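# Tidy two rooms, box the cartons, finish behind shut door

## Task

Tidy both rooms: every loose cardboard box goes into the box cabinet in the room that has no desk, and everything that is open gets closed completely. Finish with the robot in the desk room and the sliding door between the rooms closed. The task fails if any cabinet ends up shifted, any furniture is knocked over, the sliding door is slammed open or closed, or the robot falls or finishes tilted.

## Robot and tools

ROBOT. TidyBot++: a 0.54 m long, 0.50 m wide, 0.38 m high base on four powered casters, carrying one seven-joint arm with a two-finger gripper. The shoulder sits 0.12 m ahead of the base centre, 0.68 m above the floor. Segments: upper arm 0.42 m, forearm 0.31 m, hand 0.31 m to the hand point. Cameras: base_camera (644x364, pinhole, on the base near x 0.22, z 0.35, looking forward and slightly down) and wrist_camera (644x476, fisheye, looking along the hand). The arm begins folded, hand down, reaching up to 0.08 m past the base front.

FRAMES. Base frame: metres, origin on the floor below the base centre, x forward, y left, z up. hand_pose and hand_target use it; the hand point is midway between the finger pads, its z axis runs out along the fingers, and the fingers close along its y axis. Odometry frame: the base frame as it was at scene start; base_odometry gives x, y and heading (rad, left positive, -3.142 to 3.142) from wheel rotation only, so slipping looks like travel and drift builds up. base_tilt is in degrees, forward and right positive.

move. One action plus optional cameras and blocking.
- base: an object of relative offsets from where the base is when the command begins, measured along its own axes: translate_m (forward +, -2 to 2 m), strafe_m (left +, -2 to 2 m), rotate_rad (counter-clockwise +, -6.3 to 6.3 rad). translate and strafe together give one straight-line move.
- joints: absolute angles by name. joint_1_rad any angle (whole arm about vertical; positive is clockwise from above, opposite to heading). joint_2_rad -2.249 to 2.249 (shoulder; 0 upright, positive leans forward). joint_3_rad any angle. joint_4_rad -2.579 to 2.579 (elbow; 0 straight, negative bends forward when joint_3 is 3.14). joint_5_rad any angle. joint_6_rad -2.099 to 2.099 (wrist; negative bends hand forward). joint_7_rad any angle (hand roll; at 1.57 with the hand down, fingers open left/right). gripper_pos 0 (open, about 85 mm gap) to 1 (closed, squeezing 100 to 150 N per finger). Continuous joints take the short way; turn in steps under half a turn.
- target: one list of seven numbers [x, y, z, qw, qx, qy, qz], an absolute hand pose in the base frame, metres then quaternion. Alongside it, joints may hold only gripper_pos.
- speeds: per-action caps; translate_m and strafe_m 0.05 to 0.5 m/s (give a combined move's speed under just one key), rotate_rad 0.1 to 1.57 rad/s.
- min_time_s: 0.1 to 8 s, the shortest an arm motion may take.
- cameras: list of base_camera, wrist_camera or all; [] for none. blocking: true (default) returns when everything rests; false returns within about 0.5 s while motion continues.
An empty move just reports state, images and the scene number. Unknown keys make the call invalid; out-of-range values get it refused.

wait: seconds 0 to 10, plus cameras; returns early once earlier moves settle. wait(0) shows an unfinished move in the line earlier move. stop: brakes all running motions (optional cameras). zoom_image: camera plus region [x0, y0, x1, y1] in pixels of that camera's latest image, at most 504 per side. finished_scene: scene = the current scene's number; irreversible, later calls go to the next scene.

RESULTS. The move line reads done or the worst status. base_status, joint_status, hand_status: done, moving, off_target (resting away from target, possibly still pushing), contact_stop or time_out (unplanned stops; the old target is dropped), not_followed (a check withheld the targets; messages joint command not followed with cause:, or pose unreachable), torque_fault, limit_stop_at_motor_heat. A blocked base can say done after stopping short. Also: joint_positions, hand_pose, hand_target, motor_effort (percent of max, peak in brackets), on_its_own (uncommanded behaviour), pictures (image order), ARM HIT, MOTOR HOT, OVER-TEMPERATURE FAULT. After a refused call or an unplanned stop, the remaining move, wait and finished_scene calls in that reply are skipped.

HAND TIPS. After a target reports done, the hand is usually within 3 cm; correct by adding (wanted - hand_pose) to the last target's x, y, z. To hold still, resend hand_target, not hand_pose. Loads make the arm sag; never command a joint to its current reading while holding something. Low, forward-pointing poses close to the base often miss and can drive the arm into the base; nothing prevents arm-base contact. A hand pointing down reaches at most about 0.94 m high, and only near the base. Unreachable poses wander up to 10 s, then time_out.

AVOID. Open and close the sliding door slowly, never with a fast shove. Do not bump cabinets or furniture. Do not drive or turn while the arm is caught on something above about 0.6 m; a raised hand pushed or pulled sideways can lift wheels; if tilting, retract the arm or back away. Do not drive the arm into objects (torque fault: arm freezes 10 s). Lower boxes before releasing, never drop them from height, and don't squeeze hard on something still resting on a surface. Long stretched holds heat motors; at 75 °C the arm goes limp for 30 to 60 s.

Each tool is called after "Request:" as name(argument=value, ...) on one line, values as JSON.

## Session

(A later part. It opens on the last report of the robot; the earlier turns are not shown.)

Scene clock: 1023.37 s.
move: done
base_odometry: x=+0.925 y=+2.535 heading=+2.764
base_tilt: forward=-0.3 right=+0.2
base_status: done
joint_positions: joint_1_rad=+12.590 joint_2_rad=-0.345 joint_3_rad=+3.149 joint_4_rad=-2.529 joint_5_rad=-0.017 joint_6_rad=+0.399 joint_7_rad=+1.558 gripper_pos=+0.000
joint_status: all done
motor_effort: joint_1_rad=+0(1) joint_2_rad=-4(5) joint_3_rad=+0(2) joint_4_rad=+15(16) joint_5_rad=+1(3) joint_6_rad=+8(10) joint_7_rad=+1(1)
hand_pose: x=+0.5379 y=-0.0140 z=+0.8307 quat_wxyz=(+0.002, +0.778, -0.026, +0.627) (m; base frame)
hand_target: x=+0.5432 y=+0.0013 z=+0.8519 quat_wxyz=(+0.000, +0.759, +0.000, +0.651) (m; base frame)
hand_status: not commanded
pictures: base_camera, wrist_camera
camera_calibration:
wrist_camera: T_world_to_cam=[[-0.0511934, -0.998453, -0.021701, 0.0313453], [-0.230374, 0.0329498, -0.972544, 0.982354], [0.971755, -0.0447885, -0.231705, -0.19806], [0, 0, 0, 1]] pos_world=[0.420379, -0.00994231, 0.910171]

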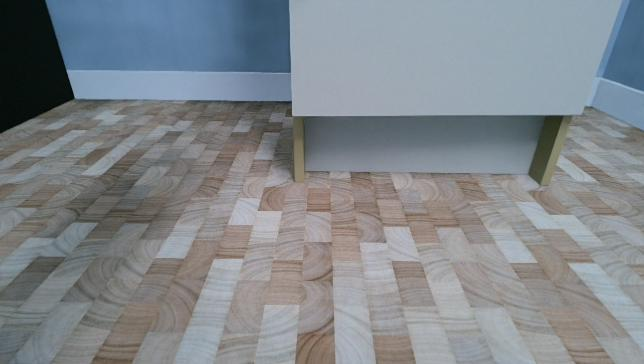

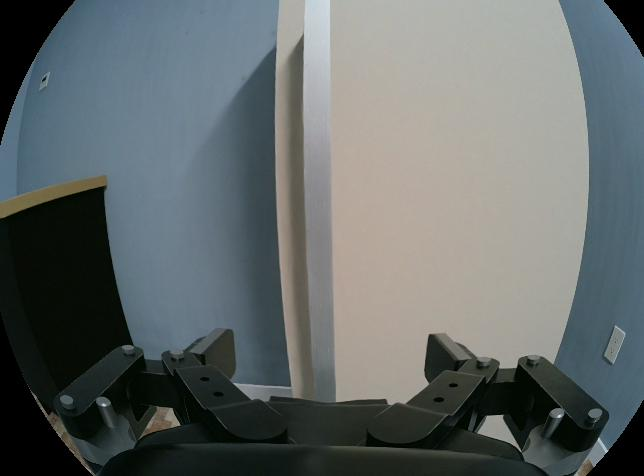

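Request:
move(base={"strafe_m": 0.015, "translate_m": 0.17}, speeds={"translate_m": 0.15})

Scene clock: 1033.83 s.
move: done
base_odometry: x=+0.762 y=+2.584 heading=+2.764
base_tilt: forward=-0.2 right=+0.2
base_status: done
joint_positions: joint_1_rad=+12.590 joint_2_rad=-0.345 joint_3_rad=+3.149 joint_4_rad=-2.529 joint_5_rad=-0.017 joint_6_rad=+0.400 joint_7_rad=+1.558 gripper_pos=+0.000
joint_status: not commanded
motor_effort: joint_1_rad=+0(1) joint_2_rad=-4(6) joint_3_rad=+0(1) joint_4_rad=+15(16) joint_5_rad=+1(2) joint_6_rad=+7(9) joint_7_rad=+1(1)
hand_pose: x=+0.5379 y=-0.0140 z=+0.8314 quat_wxyz=(+0.002, +0.778, -0.026, +0.628) (m; base frame)
hand_target: x=+0.5432 y=+0.0013 z=+0.8519 quat_wxyz=(+0.000, +0.759, +0.000, +0.651) (m; base frame)
hand_status: not commanded
pictures: base_camera, wrist_camera
camera_calibration:
wrist_camera: T_world_to_cam=[[-0.05113, -0.998456, -0.021718, 0.0313349], [-0.228298, 0.032856, -0.973037, 0.982376], [0.972248, -0.0447932, -0.229625, -0.199856], [0, 0, 0, 1]] pos_world=[0.420187, -0.00994257, 0.910676]

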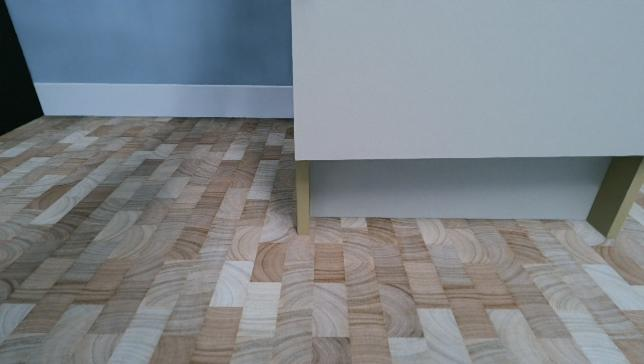

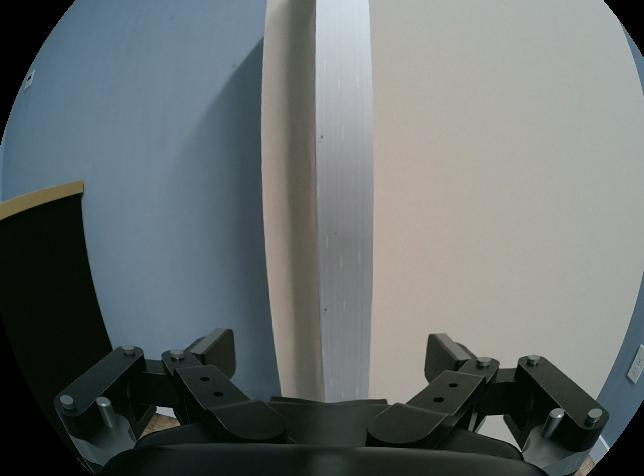

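Request:
move(base={"translate_m": 0.05}, speeds={"translate_m": 0.1}, cameras=["wrist_camera"])

Request:
move(joints={"gripper_pos": 0.6}, cameras=["wrist_camera"])

Scene clock: 1045.50 s.
move: done
base_odometry: x=+0.715 y=+2.603 heading=+2.764
base_tilt: forward=-0.3 right=+0.2
base_status: done
joint_positions: joint_1_rad=+12.590 joint_2_rad=-0.345 joint_3_rad=+3.149 joint_4_rad=-2.529 joint_5_rad=-0.017 joint_6_rad=+0.401 joint_7_rad=+1.558 gripper_pos=+0.000
joint_status: not commanded
motor_effort: joint_1_rad=-1(1) joint_2_rad=-4(6) joint_3_rad=+0(1) joint_4_rad=+15(16) joint_5_rad=+2(2) joint_6_rad=+8(9) joint_7_rad=+0(1)
hand_pose: x=+0.5380 y=-0.0140 z=+0.8314 quat_wxyz=(+0.002, +0.778, -0.026, +0.628) (m; base frame)
hand_target: x=+0.5432 y=+0.0013 z=+0.8519 quat_wxyz=(+0.000, +0.759, +0.000, +0.651) (m; base frame)
hand_status: not commanded
pictures: wrist_camera
camera_calibration:
wrist_camera: T_world_to_cam=[[-0.0511223, -0.998456, -0.0217289, 0.0313468], [-0.228087, 0.0328551, -0.973086, 0.982356], [0.972298, -0.0447903, -0.229414, -0.200167], [0, 0, 0, 1]] pos_world=[0.420287, -0.00994257, 0.910677]

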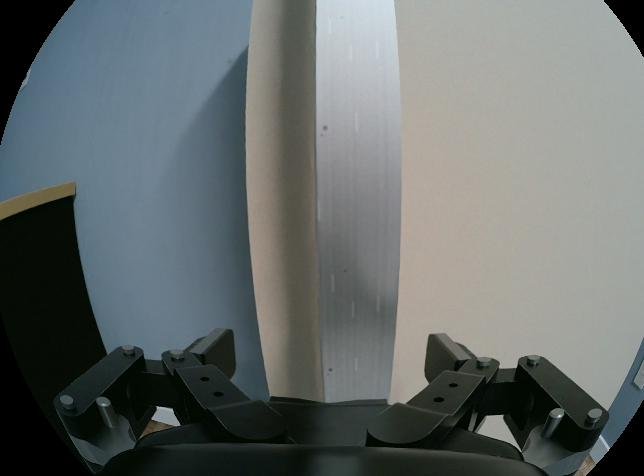

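Scene clock: 1046.87 s.
move: done
base_odometry: x=+0.715 y=+2.603 heading=+2.764
base_tilt: forward=-0.2 right=+0.2
base_status: not commanded
joint_positions: joint_1_rad=+12.589 joint_2_rad=-0.345 joint_3_rad=+3.160 joint_4_rad=-2.529 joint_5_rad=-0.017 joint_6_rad=+0.402 joint_7_rad=+1.558 gripper_pos=+0.600
joint_status: all done
motor_effort: joint_1_rad=-3(6) joint_2_rad=-5(5) joint_3_rad=-3(7) joint_4_rad=+15(16) joint_5_rad=+3(5) joint_6_rad=+8(9) joint_7_rad=+0(1)
hand_pose: x=+0.5380 y=-0.0183 z=+0.8318 quat_wxyz=(+0.004, +0.777, -0.030, +0.629) (m; base frame)
hand_target: x=+0.5432 y=+0.0013 z=+0.8519 quat_wxyz=(+0.000, +0.759, +0.000, +0.651) (m; base frame)
hand_status: not commanded
pictures: wrist_camera
camera_calibration:
wrist_camera: T_world_to_cam=[[-0.0599701, -0.997878, -0.0253641, 0.0348802], [-0.226777, 0.0383653, -0.973191, 0.982275], [0.972099, -0.0526103, -0.228597, -0.200965], [0, 0, 0, 1]] pos_world=[0.420207, -0.013452, 0.910886]

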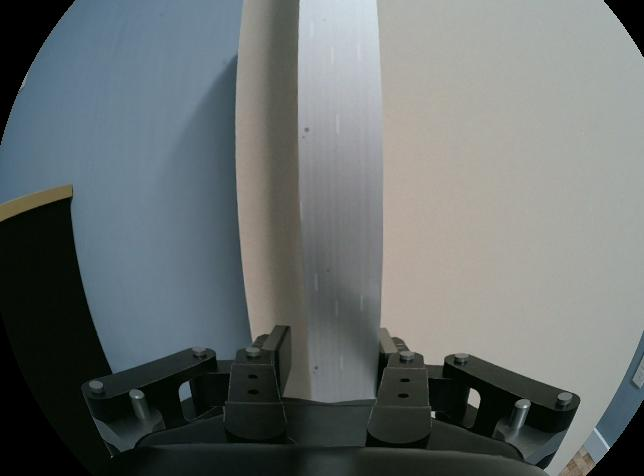

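Request:
move(joints={"gripper_pos": 0.8}, cameras=["wrist_camera"])

Scene clock: 1053.83 s.
move: off_target
base_odometry: x=+0.715 y=+2.603 heading=+2.764
base_tilt: forward=-0.2 right=+0.2
base_status: not commanded
joint_positions: joint_1_rad=+12.591 joint_2_rad=-0.343 joint_3_rad=+3.168 joint_4_rad=-2.529 joint_5_rad=-0.014 joint_6_rad=+0.405 joint_7_rad=+1.558 gripper_pos=+0.729
joint_status: gripper_pos off_target (ended at +0.729, target +0.800)
motor_effort: joint_1_rad=-4(7) joint_2_rad=-7(7) joint_3_rad=-5(8) joint_4_rad=+14(16) joint_5_rad=+1(5) joint_6_rad=+8(9) joint_7_rad=-2(3)
hand_pose: x=+0.5385 y=-0.0222 z=+0.8320 quat_wxyz=(+0.006, +0.777, -0.033, +0.629) (m; base frame)
hand_target: x=+0.5432 y=+0.0013 z=+0.8519 quat_wxyz=(+0.000, +0.759, +0.000, +0.651) (m; base frame)
hand_status: not commanded
pictures: wrist_camera
camera_calibration:
wrist_camera: T_world_to_cam=[[-0.0673804, -0.997405, -0.0253751, 0.0350283], [-0.225078, 0.0399727, -0.97352, 0.982101], [0.972008, -0.0598849, -0.227187, -0.202896], [0, 0, 0, 1]] pos_world=[0.420626, -0.0164703, 0.910889]

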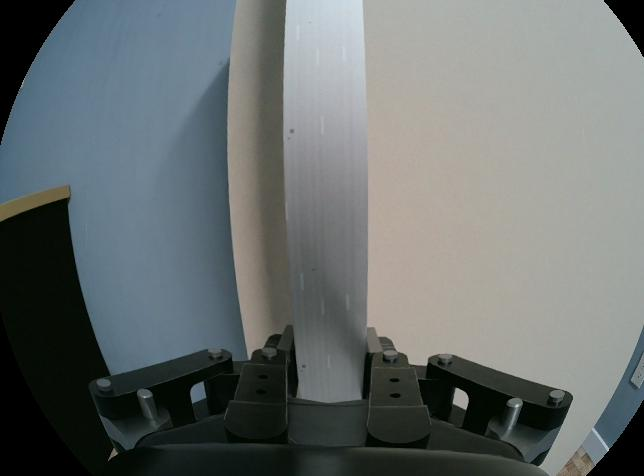

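Request:
move(base={"translate_m": -0.035, "strafe_m": -0.053, "rotate_rad": 0.08}, speeds={"translate_m": 0.06, "rotate_rad": 0.1})

Scene clock: 1083.13 s.
move: done
base_odometry: x=+0.767 y=+2.639 heading=+2.844
base_tilt: forward=-0.2 right=+0.3
base_status: done
joint_positions: joint_1_rad=+12.584 joint_2_rad=-0.341 joint_3_rad=+3.160 joint_4_rad=-2.529 joint_5_rad=-0.013 joint_6_rad=+0.407 joint_7_rad=+1.558 gripper_pos=+0.732
joint_status: not commanded
motor_effort: joint_1_rad=-2(9) joint_2_rad=-6(9) joint_3_rad=-2(10) joint_4_rad=+15(18) joint_5_rad=+1(4) joint_6_rad=+8(11) joint_7_rad=-1(3)
hand_pose: x=+0.5390 y=-0.0161 z=+0.8319 quat_wxyz=(+0.003, +0.777, -0.027, +0.629) (m; base frame)
hand_target: x=+0.5432 y=+0.0013 z=+0.8519 quat_wxyz=(+0.000, +0.759, +0.000, +0.651) (m; base frame)
hand_status: not commanded
pictures: base_camera, wrist_camera
camera_calibration:
wrist_camera: T_world_to_cam=[[-0.0532391, -0.998339, -0.0220111, 0.0308384], [-0.225308, 0.0334833, -0.973712, 0.982108], [0.972832, -0.0468803, -0.226717, -0.203716], [0, 0, 0, 1]] pos_world=[0.421101, -0.0116473, 0.910783]

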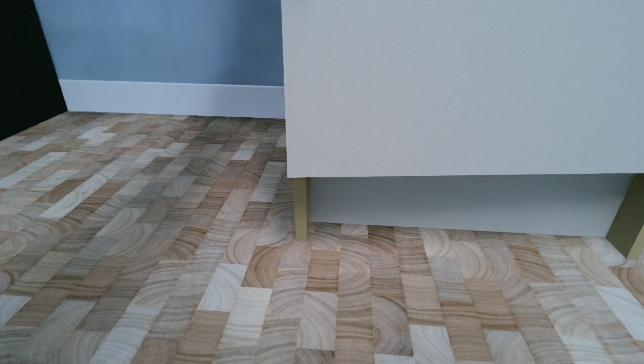

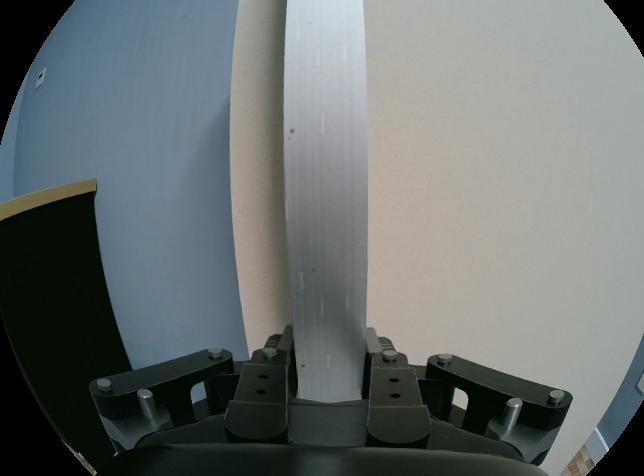

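Request:
move(base={"translate_m": -0.062, "strafe_m": -0.1, "rotate_rad": 0.15}, speeds={"translate_m": 0.1, "rotate_rad": 0.13}, cameras=[])

Request:
move(base={"translate_m": -0.062, "strafe_m": -0.1, "rotate_rad": 0.15}, speeds={"translate_m": 0.1, "rotate_rad": 0.13})

Scene clock: 1093.23 s.
move: done
base_odometry: x=+0.856 y=+2.717 heading=+2.995
base_tilt: forward=-0.2 right=+0.2
base_status: done
joint_positions: joint_1_rad=+12.581 joint_2_rad=-0.340 joint_3_rad=+3.155 joint_4_rad=-2.528 joint_5_rad=-0.012 joint_6_rad=+0.409 joint_7_rad=+1.558 gripper_pos=+0.734
joint_status: not commanded
motor_effort: joint_1_rad=-3(8) joint_2_rad=-6(9) joint_3_rad=-2(7) joint_4_rad=+16(18) joint_5_rad=+0(4) joint_6_rad=+9(10) joint_7_rad=-2(3)
hand_pose: x=+0.5395 y=-0.0123 z=+0.8319 quat_wxyz=(+0.001, +0.777, -0.023, +0.629) (m; base frame)
hand_target: x=+0.5432 y=+0.0013 z=+0.8519 quat_wxyz=(+0.000, +0.759, +0.000, +0.651) (m; base frame)
hand_status: not commanded
pictures: none
No camera images: "cameras" was empty.

Scene clock: 1095.70 s.
move: done
base_odometry: x=+0.932 y=+2.806 heading=-3.138
base_tilt: forward=-0.3 right=+0.2
base_status: done
joint_positions: joint_1_rad=+12.578 joint_2_rad=-0.339 joint_3_rad=+3.151 joint_4_rad=-2.528 joint_5_rad=-0.011 joint_6_rad=+0.410 joint_7_rad=+1.558 gripper_pos=+0.735
joint_status: not commanded
motor_effort: joint_1_rad=-1(8) joint_2_rad=-6(9) joint_3_rad=+0(9) joint_4_rad=+15(18) joint_5_rad=+0(4) joint_6_rad=+10(11) joint_7_rad=-2(3)
hand_pose: x=+0.5397 y=-0.0091 z=+0.8318 quat_wxyz=(+0.000, +0.777, -0.019, +0.630) (m; base frame)
hand_target: x=+0.5432 y=+0.0013 z=+0.8519 quat_wxyz=(+0.000, +0.759, +0.000, +0.651) (m; base frame)
hand_status: not commanded
pictures: base_camera, wrist_camera
camera_calibration:
wrist_camera: T_world_to_cam=[[-0.037176, -0.999159, -0.0173198, 0.0252294], [-0.225408, 0.0252694, -0.973937, 0.982146], [0.973555, -0.032303, -0.226158, -0.204765], [0, 0, 0, 1]] pos_world=[0.421672, -0.00622463, 0.910676]

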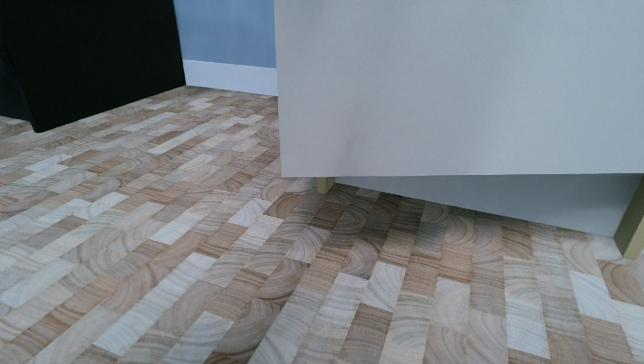

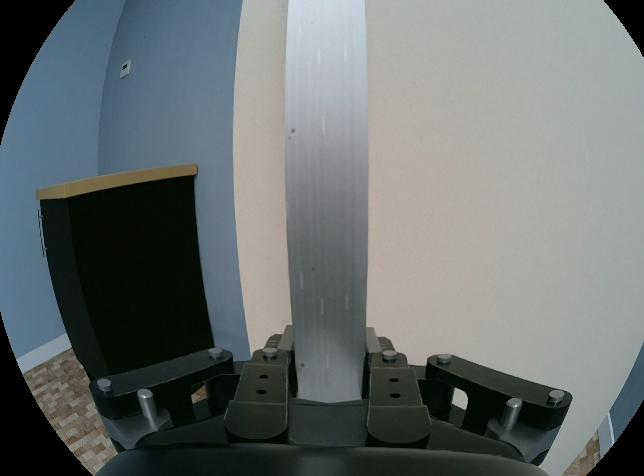

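Request:
move(base={"translate_m": -0.062, "strafe_m": -0.1, "rotate_rad": 0.15}, speeds={"translate_m": 0.1, "rotate_rad": 0.13}, cameras=[])

Request:
move(base={"translate_m": -0.062, "strafe_m": -0.1, "rotate_rad": 0.15}, speeds={"translate_m": 0.1, "rotate_rad": 0.13}, cameras=[])

Request:
move(base={"translate_m": -0.062, "strafe_m": -0.1, "rotate_rad": 0.15}, speeds={"translate_m": 0.1, "rotate_rad": 0.13})

Scene clock: 1111.50 s.
move: done
base_odometry: x=+0.993 y=+2.907 heading=-2.987
base_tilt: forward=-0.3 right=+0.3
base_status: done
joint_positions: joint_1_rad=+12.574 joint_2_rad=-0.339 joint_3_rad=+3.146 joint_4_rad=-2.528 joint_5_rad=-0.010 joint_6_rad=+0.410 joint_7_rad=+1.558 gripper_pos=+0.736
joint_status: not commanded
motor_effort: joint_1_rad=-1(7) joint_2_rad=-6(9) joint_3_rad=-1(6) joint_4_rad=+16(18) joint_5_rad=+0(3) joint_6_rad=+9(11) joint_7_rad=-2(3)
hand_pose: x=+0.5398 y=-0.0053 z=+0.8318 quat_wxyz=(-0.002, +0.777, -0.015, +0.630) (m; base frame)
hand_target: x=+0.5432 y=+0.0013 z=+0.8519 quat_wxyz=(+0.000, +0.759, +0.000, +0.651) (m; base frame)
hand_status: not commanded
pictures: none
No camera images: "cameras" was empty.

Scene clock: 1113.27 s.
move: done
base_odometry: x=+1.039 y=+3.015 heading=-2.836
base_tilt: forward=-0.3 right=+0.2
base_status: done
joint_positions: joint_1_rad=+12.571 joint_2_rad=-0.338 joint_3_rad=+3.143 joint_4_rad=-2.528 joint_5_rad=-0.009 joint_6_rad=+0.410 joint_7_rad=+1.558 gripper_pos=+0.737
joint_status: not commanded
motor_effort: joint_1_rad=+1(7) joint_2_rad=-6(9) joint_3_rad=+1(7) joint_4_rad=+16(18) joint_5_rad=-1(3) joint_6_rad=+9(11) joint_7_rad=-2(3)
hand_pose: x=+0.5398 y=-0.0026 z=+0.8318 quat_wxyz=(-0.003, +0.777, -0.012, +0.630) (m; base frame)
hand_target: x=+0.5432 y=+0.0013 z=+0.8519 quat_wxyz=(+0.000, +0.759, +0.000, +0.651) (m; base frame)
hand_status: not commanded
pictures: none
No camera images: "cameras" was empty.

Scene clock: 1116.80 s.
move: time_out
base_odometry: x=+1.049 y=+3.054 heading=-2.775
base_tilt: forward=-0.3 right=+0.2
base_status: translate_m time_out (by the wheels' count: -0.021 of -0.062); strafe_m time_out (by the wheels' count: -0.034 of -0.100); rotate_rad time_out (by the wheels' count: +0.061 of +0.150)
joint_positions: joint_1_rad=+12.572 joint_2_rad=-0.339 joint_3_rad=+3.147 joint_4_rad=-2.529 joint_5_rad=-0.008 joint_6_rad=+0.411 joint_7_rad=+1.558 gripper_pos=+0.737
joint_status: not commanded
motor_effort: joint_1_rad=-2(7) joint_2_rad=-6(10) joint_3_rad=-2(7) joint_4_rad=+16(22) joint_5_rad=+0(3) joint_6_rad=+9(12) joint_7_rad=-3(3)
hand_pose: x=+0.5395 y=-0.0045 z=+0.8318 quat_wxyz=(-0.002, +0.777, -0.014, +0.630) (m; base frame)
hand_target: x=+0.5432 y=+0.0013 z=+0.8519 quat_wxyz=(+0.000, +0.759, +0.000, +0.651) (m; base frame)
hand_status: not commanded
pictures: base_camera, wrist_camera
camera_calibration:
wrist_camera: T_world_to_cam=[[-0.0259757, -0.999567, -0.0138199, 0.0208228], [-0.225177, 0.0193198, -0.974126, 0.981964], [0.973972, -0.0221916, -0.225581, -0.205135], [0, 0, 0, 1]] pos_world=[0.421452, -0.00270988, 0.91057]

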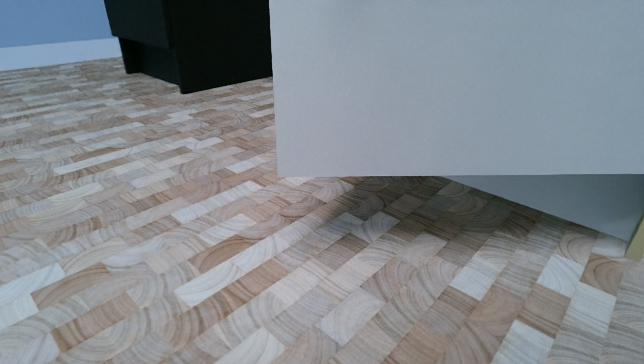

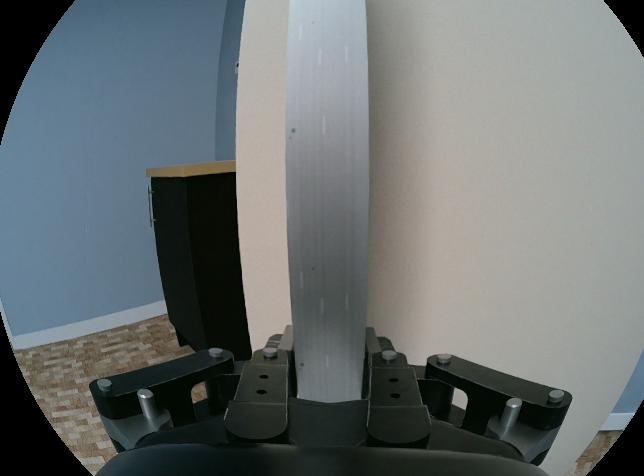

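Request:
move(joints={"gripper_pos": 0.0}, cameras=[])

Request:
move(joints={"joint_6_rad": 1.3}, min_time_s=2)

Scene clock: 1142.80 s.
move: done
base_odometry: x=+1.049 y=+3.054 heading=-2.775
base_tilt: forward=-0.2 right=+0.2
base_status: not commanded
joint_positions: joint_1_rad=+12.572 joint_2_rad=-0.339 joint_3_rad=+3.147 joint_4_rad=-2.529 joint_5_rad=-0.008 joint_6_rad=+0.411 joint_7_rad=+1.558 gripper_pos=+0.000
joint_status: all done
motor_effort: joint_1_rad=+0(2) joint_2_rad=-4(6) joint_3_rad=+0(2) joint_4_rad=+15(16) joint_5_rad=+2(2) joint_6_rad=+9(10) joint_7_rad=+1(2)
hand_pose: x=+0.5395 y=-0.0045 z=+0.8319 quat_wxyz=(-0.002, +0.777, -0.014, +0.630) (m; base frame)
hand_target: x=+0.5432 y=+0.0013 z=+0.8519 quat_wxyz=(+0.000, +0.759, +0.000, +0.651) (m; base frame)
hand_status: not commanded
pictures: none
No camera images: "cameras" was empty.

Scene clock: 1145.43 s.
move: done
base_odometry: x=+1.049 y=+3.054 heading=-2.775
base_tilt: forward=-0.2 right=+0.2
base_status: not commanded
joint_positions: joint_1_rad=+12.572 joint_2_rad=-0.339 joint_3_rad=+3.147 joint_4_rad=-2.529 joint_5_rad=-0.008 joint_6_rad=+1.250 joint_7_rad=+1.558 gripper_pos=+0.000
joint_status: all done
motor_effort: joint_1_rad=+0(1) joint_2_rad=-3(5) joint_3_rad=+0(1) joint_4_rad=+14(16) joint_5_rad=+2(2) joint_6_rad=+7(9) joint_7_rad=+0(1)
hand_pose: x=+0.4863 y=-0.0058 z=+1.0798 quat_wxyz=(-0.001, +0.453, -0.010, +0.892) (m; base frame)
hand_target: x=+0.4743 y=+0.0013 z=+1.0992 quat_wxyz=(+0.000, +0.423, +0.000, +0.906) (m; base frame)
hand_status: not commanded
pictures: base_camera, wrist_camera
camera_calibration:
wrist_camera: T_world_to_cam=[[-0.0184896, -0.999633, -0.0197955, 0.0244676], [0.574496, 0.0055822, -0.818488, 0.654508], [0.818298, -0.026506, 0.574182, -0.885289], [0, 0, 0, 1]] pos_world=[0.348871, -0.00266048, 1.04451]

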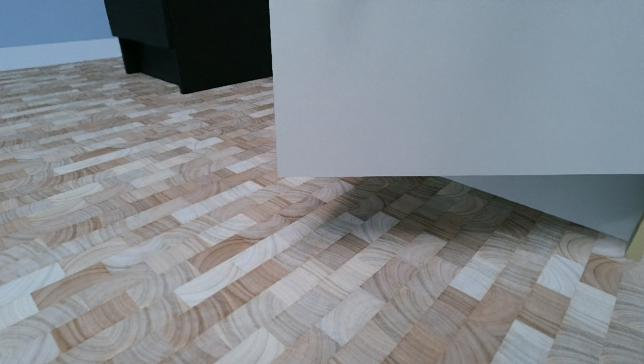

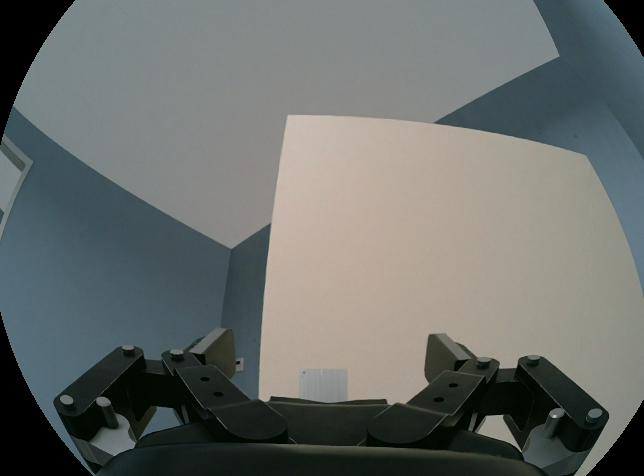

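Request:
move(base={"translate_m": -0.117, "strafe_m": 0.242}, speeds={"translate_m": 0.2}, cameras=[])

Request:
move(base={"translate_m": 0.627, "strafe_m": 0.686}, cameras=[])

Request:
move(base={"rotate_rad": -1.35}, joints={"joint_6_rad": 0.3})

Scene clock: 1159.97 s.
move: done
base_odometry: x=+1.245 y=+2.870 heading=-2.775
base_tilt: forward=-0.3 right=+0.2
base_status: done
joint_positions: joint_1_rad=+12.572 joint_2_rad=-0.340 joint_3_rad=+3.147 joint_4_rad=-2.529 joint_5_rad=-0.008 joint_6_rad=+1.253 joint_7_rad=+1.558 gripper_pos=+0.000
joint_status: not commanded
motor_effort: joint_1_rad=+0(1) joint_2_rad=-3(6) joint_3_rad=+0(2) joint_4_rad=+14(15) joint_5_rad=+2(3) joint_6_rad=+6(7) joint_7_rad=+0(1)
hand_pose: x=+0.4856 y=-0.0056 z=+1.0807 quat_wxyz=(-0.001, +0.451, -0.010, +0.892) (m; base frame)
hand_target: x=+0.4743 y=+0.0013 z=+1.0992 quat_wxyz=(+0.000, +0.423, +0.000, +0.906) (m; base frame)
hand_status: not commanded
pictures: none
No camera images: "cameras" was empty.

Scene clock: 1163.07 s.
move: done
base_odometry: x=+0.906 y=+2.005 heading=-2.775
base_tilt: forward=-0.3 right=+0.2
base_status: done
joint_positions: joint_1_rad=+12.572 joint_2_rad=-0.340 joint_3_rad=+3.147 joint_4_rad=-2.529 joint_5_rad=-0.008 joint_6_rad=+1.255 joint_7_rad=+1.558 gripper_pos=+0.000
joint_status: not commanded
motor_effort: joint_1_rad=+0(1) joint_2_rad=-3(5) joint_3_rad=+0(1) joint_4_rad=+15(15) joint_5_rad=+1(3) joint_6_rad=+6(7) joint_7_rad=+1(1)
hand_pose: x=+0.4852 y=-0.0056 z=+1.0811 quat_wxyz=(-0.001, +0.450, -0.010, +0.893) (m; base frame)
hand_target: x=+0.4743 y=+0.0013 z=+1.0992 quat_wxyz=(+0.000, +0.423, +0.000, +0.906) (m; base frame)
hand_status: not commanded
pictures: none
No camera images: "cameras" was empty.

Scene clock: 1165.27 s.
move: done
base_odometry: x=+0.906 y=+2.005 heading=+2.159
base_tilt: forward=-0.2 right=+0.2
base_status: done
joint_positions: joint_1_rad=+12.572 joint_2_rad=-0.341 joint_3_rad=+3.147 joint_4_rad=-2.529 joint_5_rad=-0.008 joint_6_rad=+0.347 joint_7_rad=+1.558 gripper_pos=+0.000
joint_status: all done
motor_effort: joint_1_rad=+0(1) joint_2_rad=-4(6) joint_3_rad=+0(2) joint_4_rad=+15(17) joint_5_rad=+1(3) joint_6_rad=+8(10) joint_7_rad=+0(1)
hand_pose: x=+0.5345 y=-0.0040 z=+0.8132 quat_wxyz=(-0.003, +0.796, -0.013, +0.605) (m; base frame)
hand_target: x=+0.5327 y=+0.0013 z=+0.8065 quat_wxyz=(+0.000, +0.806, +0.000, +0.592) (m; base frame)
hand_status: not commanded
pictures: base_camera, wrist_camera
camera_calibration:
wrist_camera: T_world_to_cam=[[-0.0258623, -0.999582, -0.0129534, 0.0201446], [-0.285365, 0.0198006, -0.958214, 0.981901], [0.95807, -0.0210851, -0.285758, -0.146981], [0, 0, 0, 1]] pos_world=[0.421539, -0.00240521, 0.899132]

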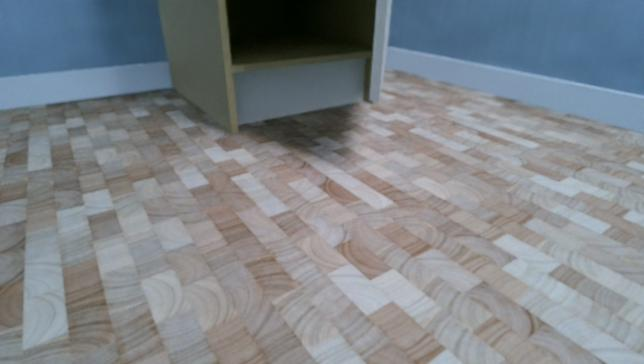

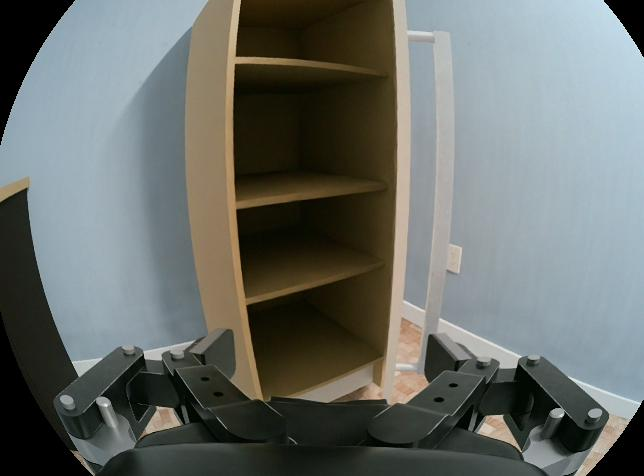

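Request:
move()

Scene clock: 1218.40 s.
base_odometry: x=+0.906 y=+2.005 heading=+2.159
base_tilt: forward=-0.2 right=+0.2
base_status: done
joint_positions: joint_1_rad=+12.572 joint_2_rad=-0.341 joint_3_rad=+3.147 joint_4_rad=-2.529 joint_5_rad=-0.008 joint_6_rad=+0.347 joint_7_rad=+1.558 gripper_pos=+0.000
joint_status: all done
motor_effort: joint_1_rad=+0(1) joint_2_rad=-4(6) joint_3_rad=+1(2) joint_4_rad=+15(17) joint_5_rad=+1(3) joint_6_rad=+8(10) joint_7_rad=+0(1)
hand_pose: x=+0.5345 y=-0.0040 z=+0.8132 quat_wxyz=(-0.003, +0.796, -0.013, +0.605) (m; base frame)
hand_target: x=+0.5327 y=+0.0013 z=+0.8065 quat_wxyz=(+0.000, +0.806, +0.000, +0.592) (m; base frame)
hand_status: not commanded
pictures: base_camera, wrist_camera
camera_calibration:
wrist_camera: T_world_to_cam=[[-0.0258623, -0.999582, -0.0129534, 0.0201446], [-0.285365, 0.0198006, -0.958214, 0.981901], [0.95807, -0.0210851, -0.285758, -0.146981], [0, 0, 0, 1]] pos_world=[0.421539, -0.00240521, 0.899132]

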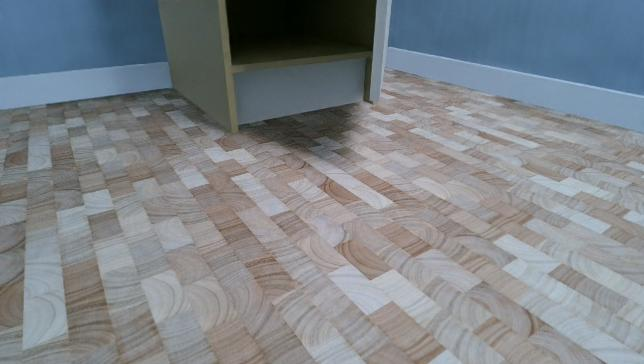

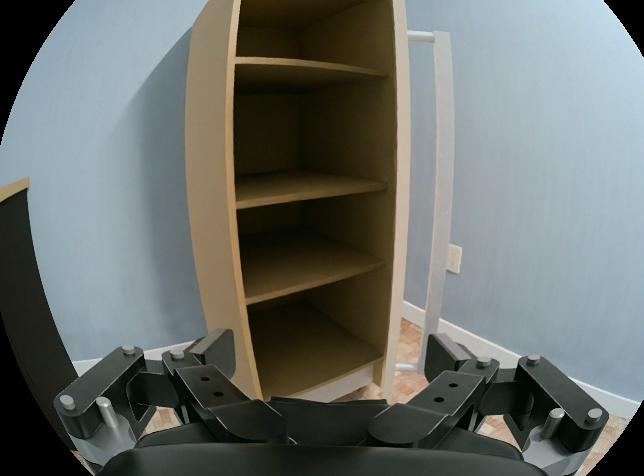

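Request:
move(joints={"joint_6_rad": 0.95}, min_time_s=1.0, cameras=["wrist_camera"])

Request:
move(joints={"joint_6_rad": 0.35, "joint_1_rad": 11.77}, min_time_s=1.0, cameras=["wrist_camera"])

Scene clock: 1231.70 s.
move: done
base_odometry: x=+0.906 y=+2.005 heading=+2.159
base_tilt: forward=-0.2 right=+0.2
base_status: not commanded
joint_positions: joint_1_rad=+12.572 joint_2_rad=-0.341 joint_3_rad=+3.147 joint_4_rad=-2.529 joint_5_rad=-0.008 joint_6_rad=+0.901 joint_7_rad=+1.558 gripper_pos=+0.000
joint_status: all done
motor_effort: joint_1_rad=+0(1) joint_2_rad=-4(5) joint_3_rad=+1(1) joint_4_rad=+15(16) joint_5_rad=+2(2) joint_6_rad=+8(9) joint_7_rad=+0(1)
hand_pose: x=+0.5334 y=-0.0054 z=+0.9835 quat_wxyz=(-0.001, +0.600, -0.012, +0.800) (m; base frame)
hand_target: x=+0.5283 y=+0.0013 z=+1.0053 quat_wxyz=(+0.000, +0.575, +0.000, +0.819) (m; base frame)
hand_status: not commanded
pictures: wrist_camera
camera_calibration:
wrist_camera: T_world_to_cam=[[-0.0217664, -0.999601, -0.0179911, 0.0236335], [0.261626, 0.0116732, -0.965099, 0.859822], [0.964924, -0.0257137, 0.261268, -0.638904], [0, 0, 0, 1]] pos_world=[0.392056, -0.00284141, 0.997164]

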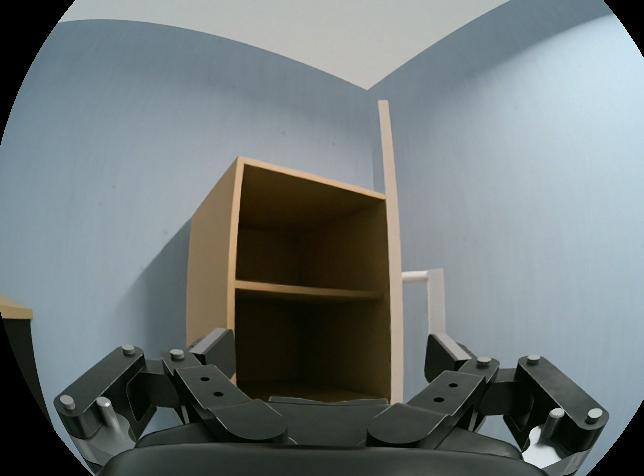

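Scene clock: 1233.80 s.
move: done
base_odometry: x=+0.906 y=+2.005 heading=+2.159
base_tilt: forward=-0.2 right=+0.2
base_status: not commanded
joint_positions: joint_1_rad=+11.794 joint_2_rad=-0.341 joint_3_rad=+3.147 joint_4_rad=-2.529 joint_5_rad=-0.008 joint_6_rad=+0.405 joint_7_rad=+1.558 gripper_pos=+0.000
joint_status: all done
motor_effort: joint_1_rad=+0(1) joint_2_rad=-4(5) joint_3_rad=+0(1) joint_4_rad=+15(16) joint_5_rad=+2(2) joint_6_rad=+9(9) joint_7_rad=+0(1)
hand_pose: x=+0.4211 y=+0.2916 z=+0.8309 quat_wxyz=(-0.240, +0.725, +0.283, +0.581) (m; base frame)
hand_target: x=+0.4103 y=+0.2997 z=+0.8215 quat_wxyz=(-0.237, +0.729, +0.307, +0.564) (m; base frame)
hand_status: not commanded
pictures: wrist_camera
camera_calibration:
wrist_camera: T_world_to_cam=[[0.68317, -0.730132, -0.0136308, -0.0636339], [-0.176424, -0.146906, -0.97329, 0.975899], [0.708628, 0.667328, -0.229174, -0.169758], [0, 0, 0, 1]] pos_world=[0.33594, 0.210189, 0.910061]

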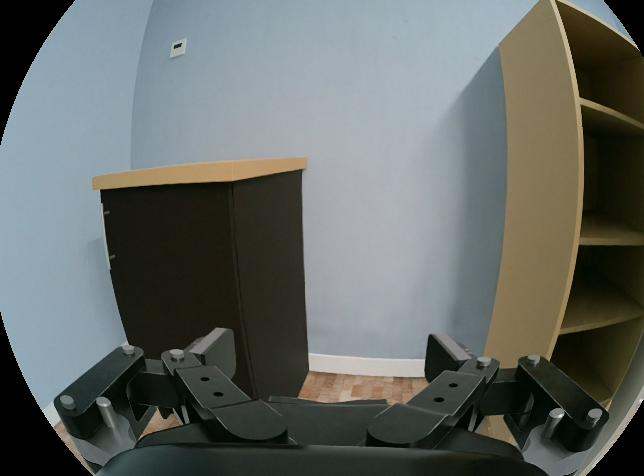

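Request:
move(joints={"joint_1_rad": 12.566, "joint_6_rad": -0.8, "gripper_pos": 1.0}, min_time_s=1.5, cameras=[])

Request:
move(base={"translate_m": 0.233, "strafe_m": -0.7525, "rotate_rad": 0.61}, speeds={"translate_m": 0.3, "rotate_rad": 0.5})

Scene clock: 1296.10 s.
move: done
base_odometry: x=+0.906 y=+2.005 heading=+2.159
base_tilt: forward=-0.2 right=+0.2
base_status: not commanded
joint_positions: joint_1_rad=+12.541 joint_2_rad=-0.341 joint_3_rad=+3.147 joint_4_rad=-2.529 joint_5_rad=-0.008 joint_6_rad=-0.753 joint_7_rad=+1.558 gripper_pos=+0.999
joint_status: all done
motor_effort: joint_1_rad=+0(1) joint_2_rad=-1(4) joint_3_rad=+0(1) joint_4_rad=+12(15) joint_5_rad=+1(2) joint_6_rad=+1(9) joint_7_rad=+0(1)
hand_pose: x=+0.2964 y=+0.0068 z=+0.5913 quat_wxyz=(-0.006, +0.995, +0.001, +0.100) (m; base frame)
hand_target: x=+0.2875 y=+0.0014 z=+0.5925 quat_wxyz=(+0.000, +0.996, +0.000, +0.084) (m; base frame)
hand_status: not commanded
pictures: none
No camera images: "cameras" was empty.

Scene clock: 1299.63 s.
move: done
base_odometry: x=+1.403 y=+2.617 heading=+2.770
base_tilt: forward=-0.3 right=+0.2
base_status: done
joint_positions: joint_1_rad=+12.542 joint_2_rad=-0.341 joint_3_rad=+3.147 joint_4_rad=-2.529 joint_5_rad=-0.008 joint_6_rad=-0.757 joint_7_rad=+1.558 gripper_pos=+0.999
joint_status: not commanded
motor_effort: joint_1_rad=+0(1) joint_2_rad=-1(1) joint_3_rad=+0(1) joint_4_rad=+11(13) joint_5_rad=+2(2) joint_6_rad=+1(3) joint_7_rad=+1(1)
hand_pose: x=+0.2952 y=+0.0066 z=+0.5911 quat_wxyz=(-0.005, +0.995, +0.001, +0.098) (m; base frame)
hand_target: x=+0.2875 y=+0.0014 z=+0.5925 quat_wxyz=(+0.000, +0.996, +0.000, +0.084) (m; base frame)
hand_status: not commanded
pictures: base_camera, wrist_camera
camera_calibration:
wrist_camera: T_world_to_cam=[[0.00547462, -0.999985, -0.000775919, 0.00530398], [-0.984305, -0.00525191, -0.176397, 0.444993], [0.176391, 0.00172945, -0.984319, 0.662553], [0, 0, 0, 1]] pos_world=[0.321111, 0.00649511, 0.730663]

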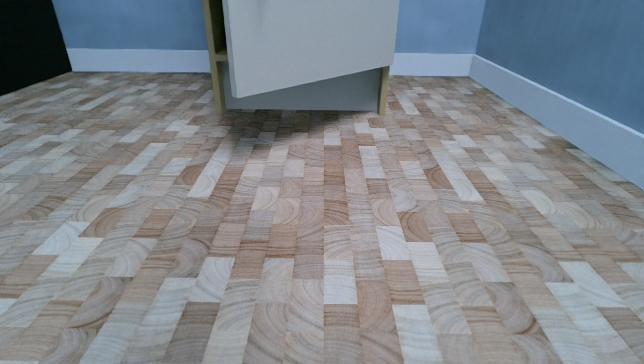

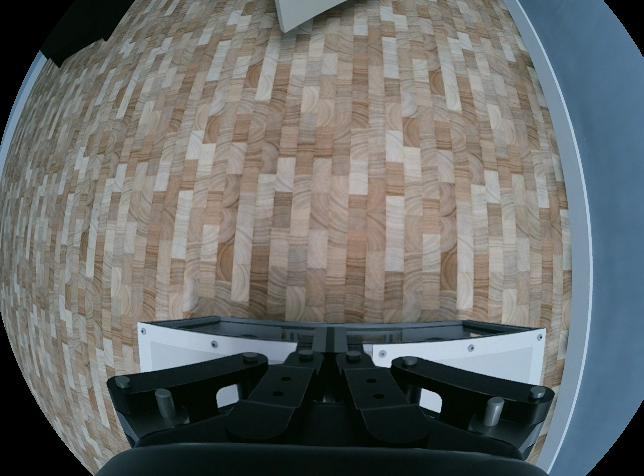

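Request:
move(joints={"joint_1_rad": 12.566, "joint_2_rad": 1.409, "joint_3_rad": 3.1416, "joint_4_rad": -2.069, "joint_5_rad": 0.0, "joint_6_rad": 1.384, "joint_7_rad": 1.571}, min_time_s=2.5)

Request:
move(base={"translate_m": 0.24, "strafe_m": 0.1}, speeds={"translate_m": 0.15})

Scene clock: 1345.57 s.
move: done
base_odometry: x=+1.403 y=+2.617 heading=+2.770
base_tilt: forward=-0.2 right=+0.2
base_status: not commanded
joint_positions: joint_1_rad=+12.542 joint_2_rad=+1.381 joint_3_rad=+3.147 joint_4_rad=-2.091 joint_5_rad=-0.008 joint_6_rad=+1.332 joint_7_rad=+1.558 gripper_pos=+0.999
joint_status: all done
motor_effort: joint_1_rad=+0(1) joint_2_rad=-30(32) joint_3_rad=-1(2) joint_4_rad=-1(12) joint_5_rad=+2(3) joint_6_rad=+8(8) joint_7_rad=+0(2)
hand_pose: x=+0.6922 y=+0.0102 z=+0.2957 quat_wxyz=(-0.003, +0.877, +0.003, +0.480) (m; base frame)
hand_target: x=+0.7001 y=+0.0016 z=+0.2973 quat_wxyz=(+0.000, +0.866, +0.000, +0.500) (m; base frame)
hand_status: not commanded
pictures: base_camera, wrist_camera
camera_calibration:
wrist_camera: T_world_to_cam=[[0.00381461, -0.999973, 0.00625705, 0.00558529], [-0.555447, -0.00732187, -0.83152, 0.680521], [0.831543, -0.000303536, -0.55546, -0.278504], [0, 0, 0, 1]] pos_world=[0.60956, 0.0104833, 0.411134]

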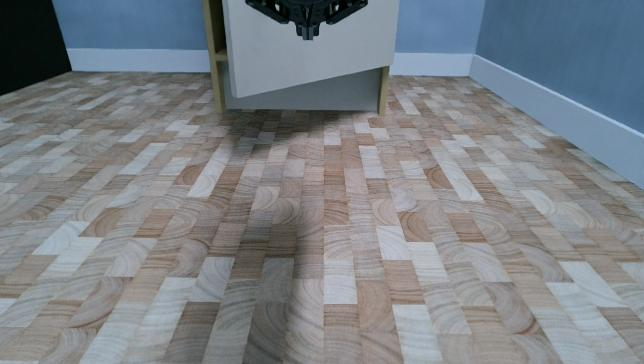

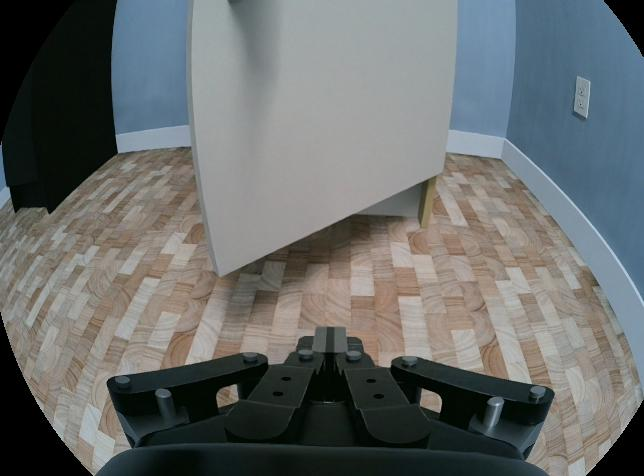

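Scene clock: 1347.97 s.
move: done
base_odometry: x=+1.143 y=+2.611 heading=+2.770
base_tilt: forward=-0.3 right=+0.2
base_status: done
joint_positions: joint_1_rad=+12.548 joint_2_rad=+1.385 joint_3_rad=+3.147 joint_4_rad=-2.084 joint_5_rad=-0.009 joint_6_rad=+1.338 joint_7_rad=+1.558 gripper_pos=+0.999
joint_status: not commanded
motor_effort: joint_1_rad=+0(4) joint_2_rad=-30(33) joint_3_rad=-1(3) joint_4_rad=-1(3) joint_5_rad=+2(4) joint_6_rad=+7(10) joint_7_rad=+0(1)
hand_pose: x=+0.6953 y=+0.0066 z=+0.2966 quat_wxyz=(-0.002, +0.875, +0.000, +0.484) (m; base frame)
hand_target: x=+0.7001 y=+0.0016 z=+0.2973 quat_wxyz=(+0.000, +0.866, +0.000, +0.500) (m; base frame)
hand_status: not commanded
pictures: base_camera, wrist_camera
camera_calibration:
wrist_camera: T_world_to_cam=[[-0.00279857, -0.999976, 0.00641068, 0.00645135], [-0.547054, -0.00383544, -0.837089, 0.678861], [0.837093, -0.00584964, -0.547029, -0.286971], [0, 0, 0, 1]] pos_world=[0.611612, 0.00737625, 0.411244]

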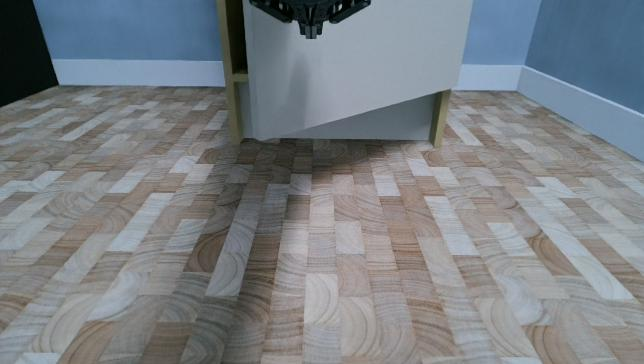

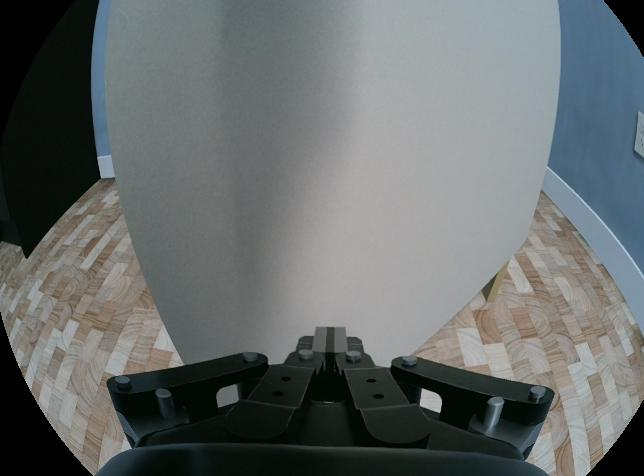

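Request:
move(base={"translate_m": 0.16, "strafe_m": 0.06}, speeds={"translate_m": 0.08})

Request:
move(base={"translate_m": 0.11, "strafe_m": 0.045}, speeds={"translate_m": 0.08})

Scene clock: 1371.37 s.
move: done
base_odometry: x=+0.972 y=+2.613 heading=+2.770
base_tilt: forward=-0.2 right=+0.2
base_status: done
joint_positions: joint_1_rad=+12.553 joint_2_rad=+1.388 joint_3_rad=+3.147 joint_4_rad=-2.081 joint_5_rad=-0.009 joint_6_rad=+1.339 joint_7_rad=+1.558 gripper_pos=+0.999
joint_status: not commanded
motor_effort: joint_1_rad=+0(3) joint_2_rad=-30(33) joint_3_rad=+0(3) joint_4_rad=-1(4) joint_5_rad=+1(5) joint_6_rad=+7(9) joint_7_rad=+0(1)
hand_pose: x=+0.6954 y=+0.0038 z=+0.2954 quat_wxyz=(-0.001, +0.875, -0.002, +0.484) (m; base frame)
hand_target: x=+0.7001 y=+0.0016 z=+0.2973 quat_wxyz=(+0.000, +0.866, +0.000, +0.500) (m; base frame)
hand_status: not commanded
pictures: base_camera, wrist_camera
camera_calibration:
wrist_camera: T_world_to_cam=[[-0.00760048, -0.99995, 0.00648389, 0.0070614], [-0.547036, -0.00127005, -0.837108, 0.677753], [0.837075, -0.00990934, -0.546999, -0.287684], [0, 0, 0, 1]] pos_world=[0.611621, 0.00507107, 0.409944]

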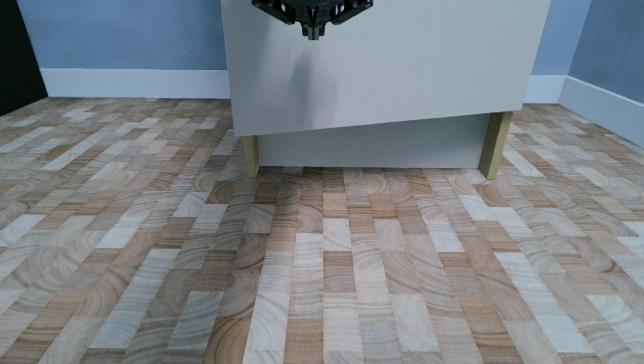

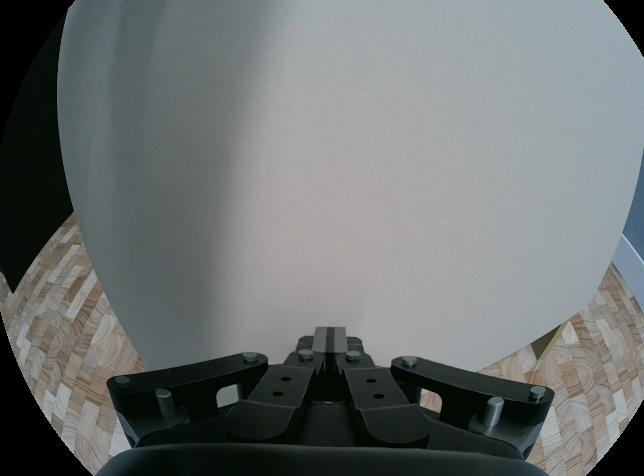

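Scene clock: 1373.37 s.
move: done
base_odometry: x=+0.853 y=+2.611 heading=+2.770
base_tilt: forward=-0.2 right=+0.2
base_status: done
joint_positions: joint_1_rad=+12.555 joint_2_rad=+1.390 joint_3_rad=+3.147 joint_4_rad=-2.080 joint_5_rad=-0.009 joint_6_rad=+1.339 joint_7_rad=+1.558 gripper_pos=+0.999
joint_status: not commanded
motor_effort: joint_1_rad=+0(3) joint_2_rad=-30(34) joint_3_rad=-1(3) joint_4_rad=-1(5) joint_5_rad=+1(3) joint_6_rad=+7(10) joint_7_rad=+0(1)
hand_pose: x=+0.6953 y=+0.0030 z=+0.2944 quat_wxyz=(+0.000, +0.875, -0.002, +0.484) (m; base frame)
hand_target: x=+0.7001 y=+0.0016 z=+0.2973 quat_wxyz=(+0.000, +0.866, +0.000, +0.500) (m; base frame)
hand_status: not commanded
pictures: base_camera, wrist_camera
camera_calibration:
wrist_camera: T_world_to_cam=[[-0.00898993, -0.999938, 0.0065331, 0.00719508], [-0.547072, -0.000550663, -0.837086, 0.676871], [0.837038, -0.0110994, -0.547033, -0.288114], [0, 0, 0, 1]] pos_world=[0.611524, 0.00436946, 0.408944]

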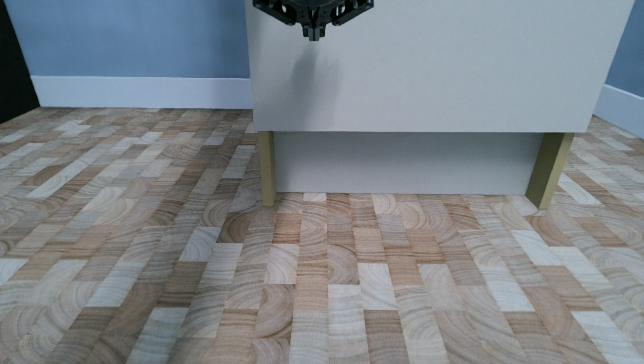

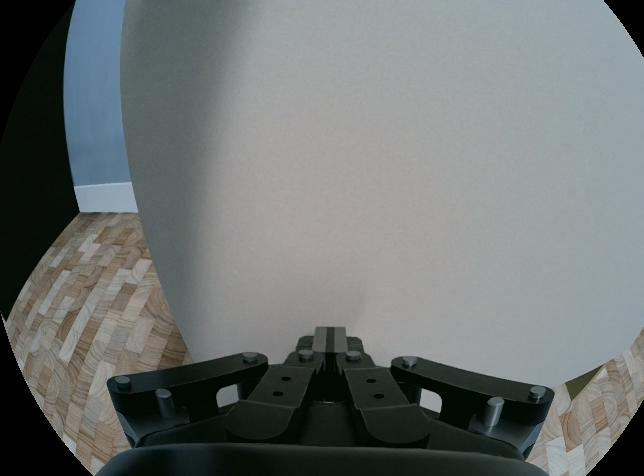

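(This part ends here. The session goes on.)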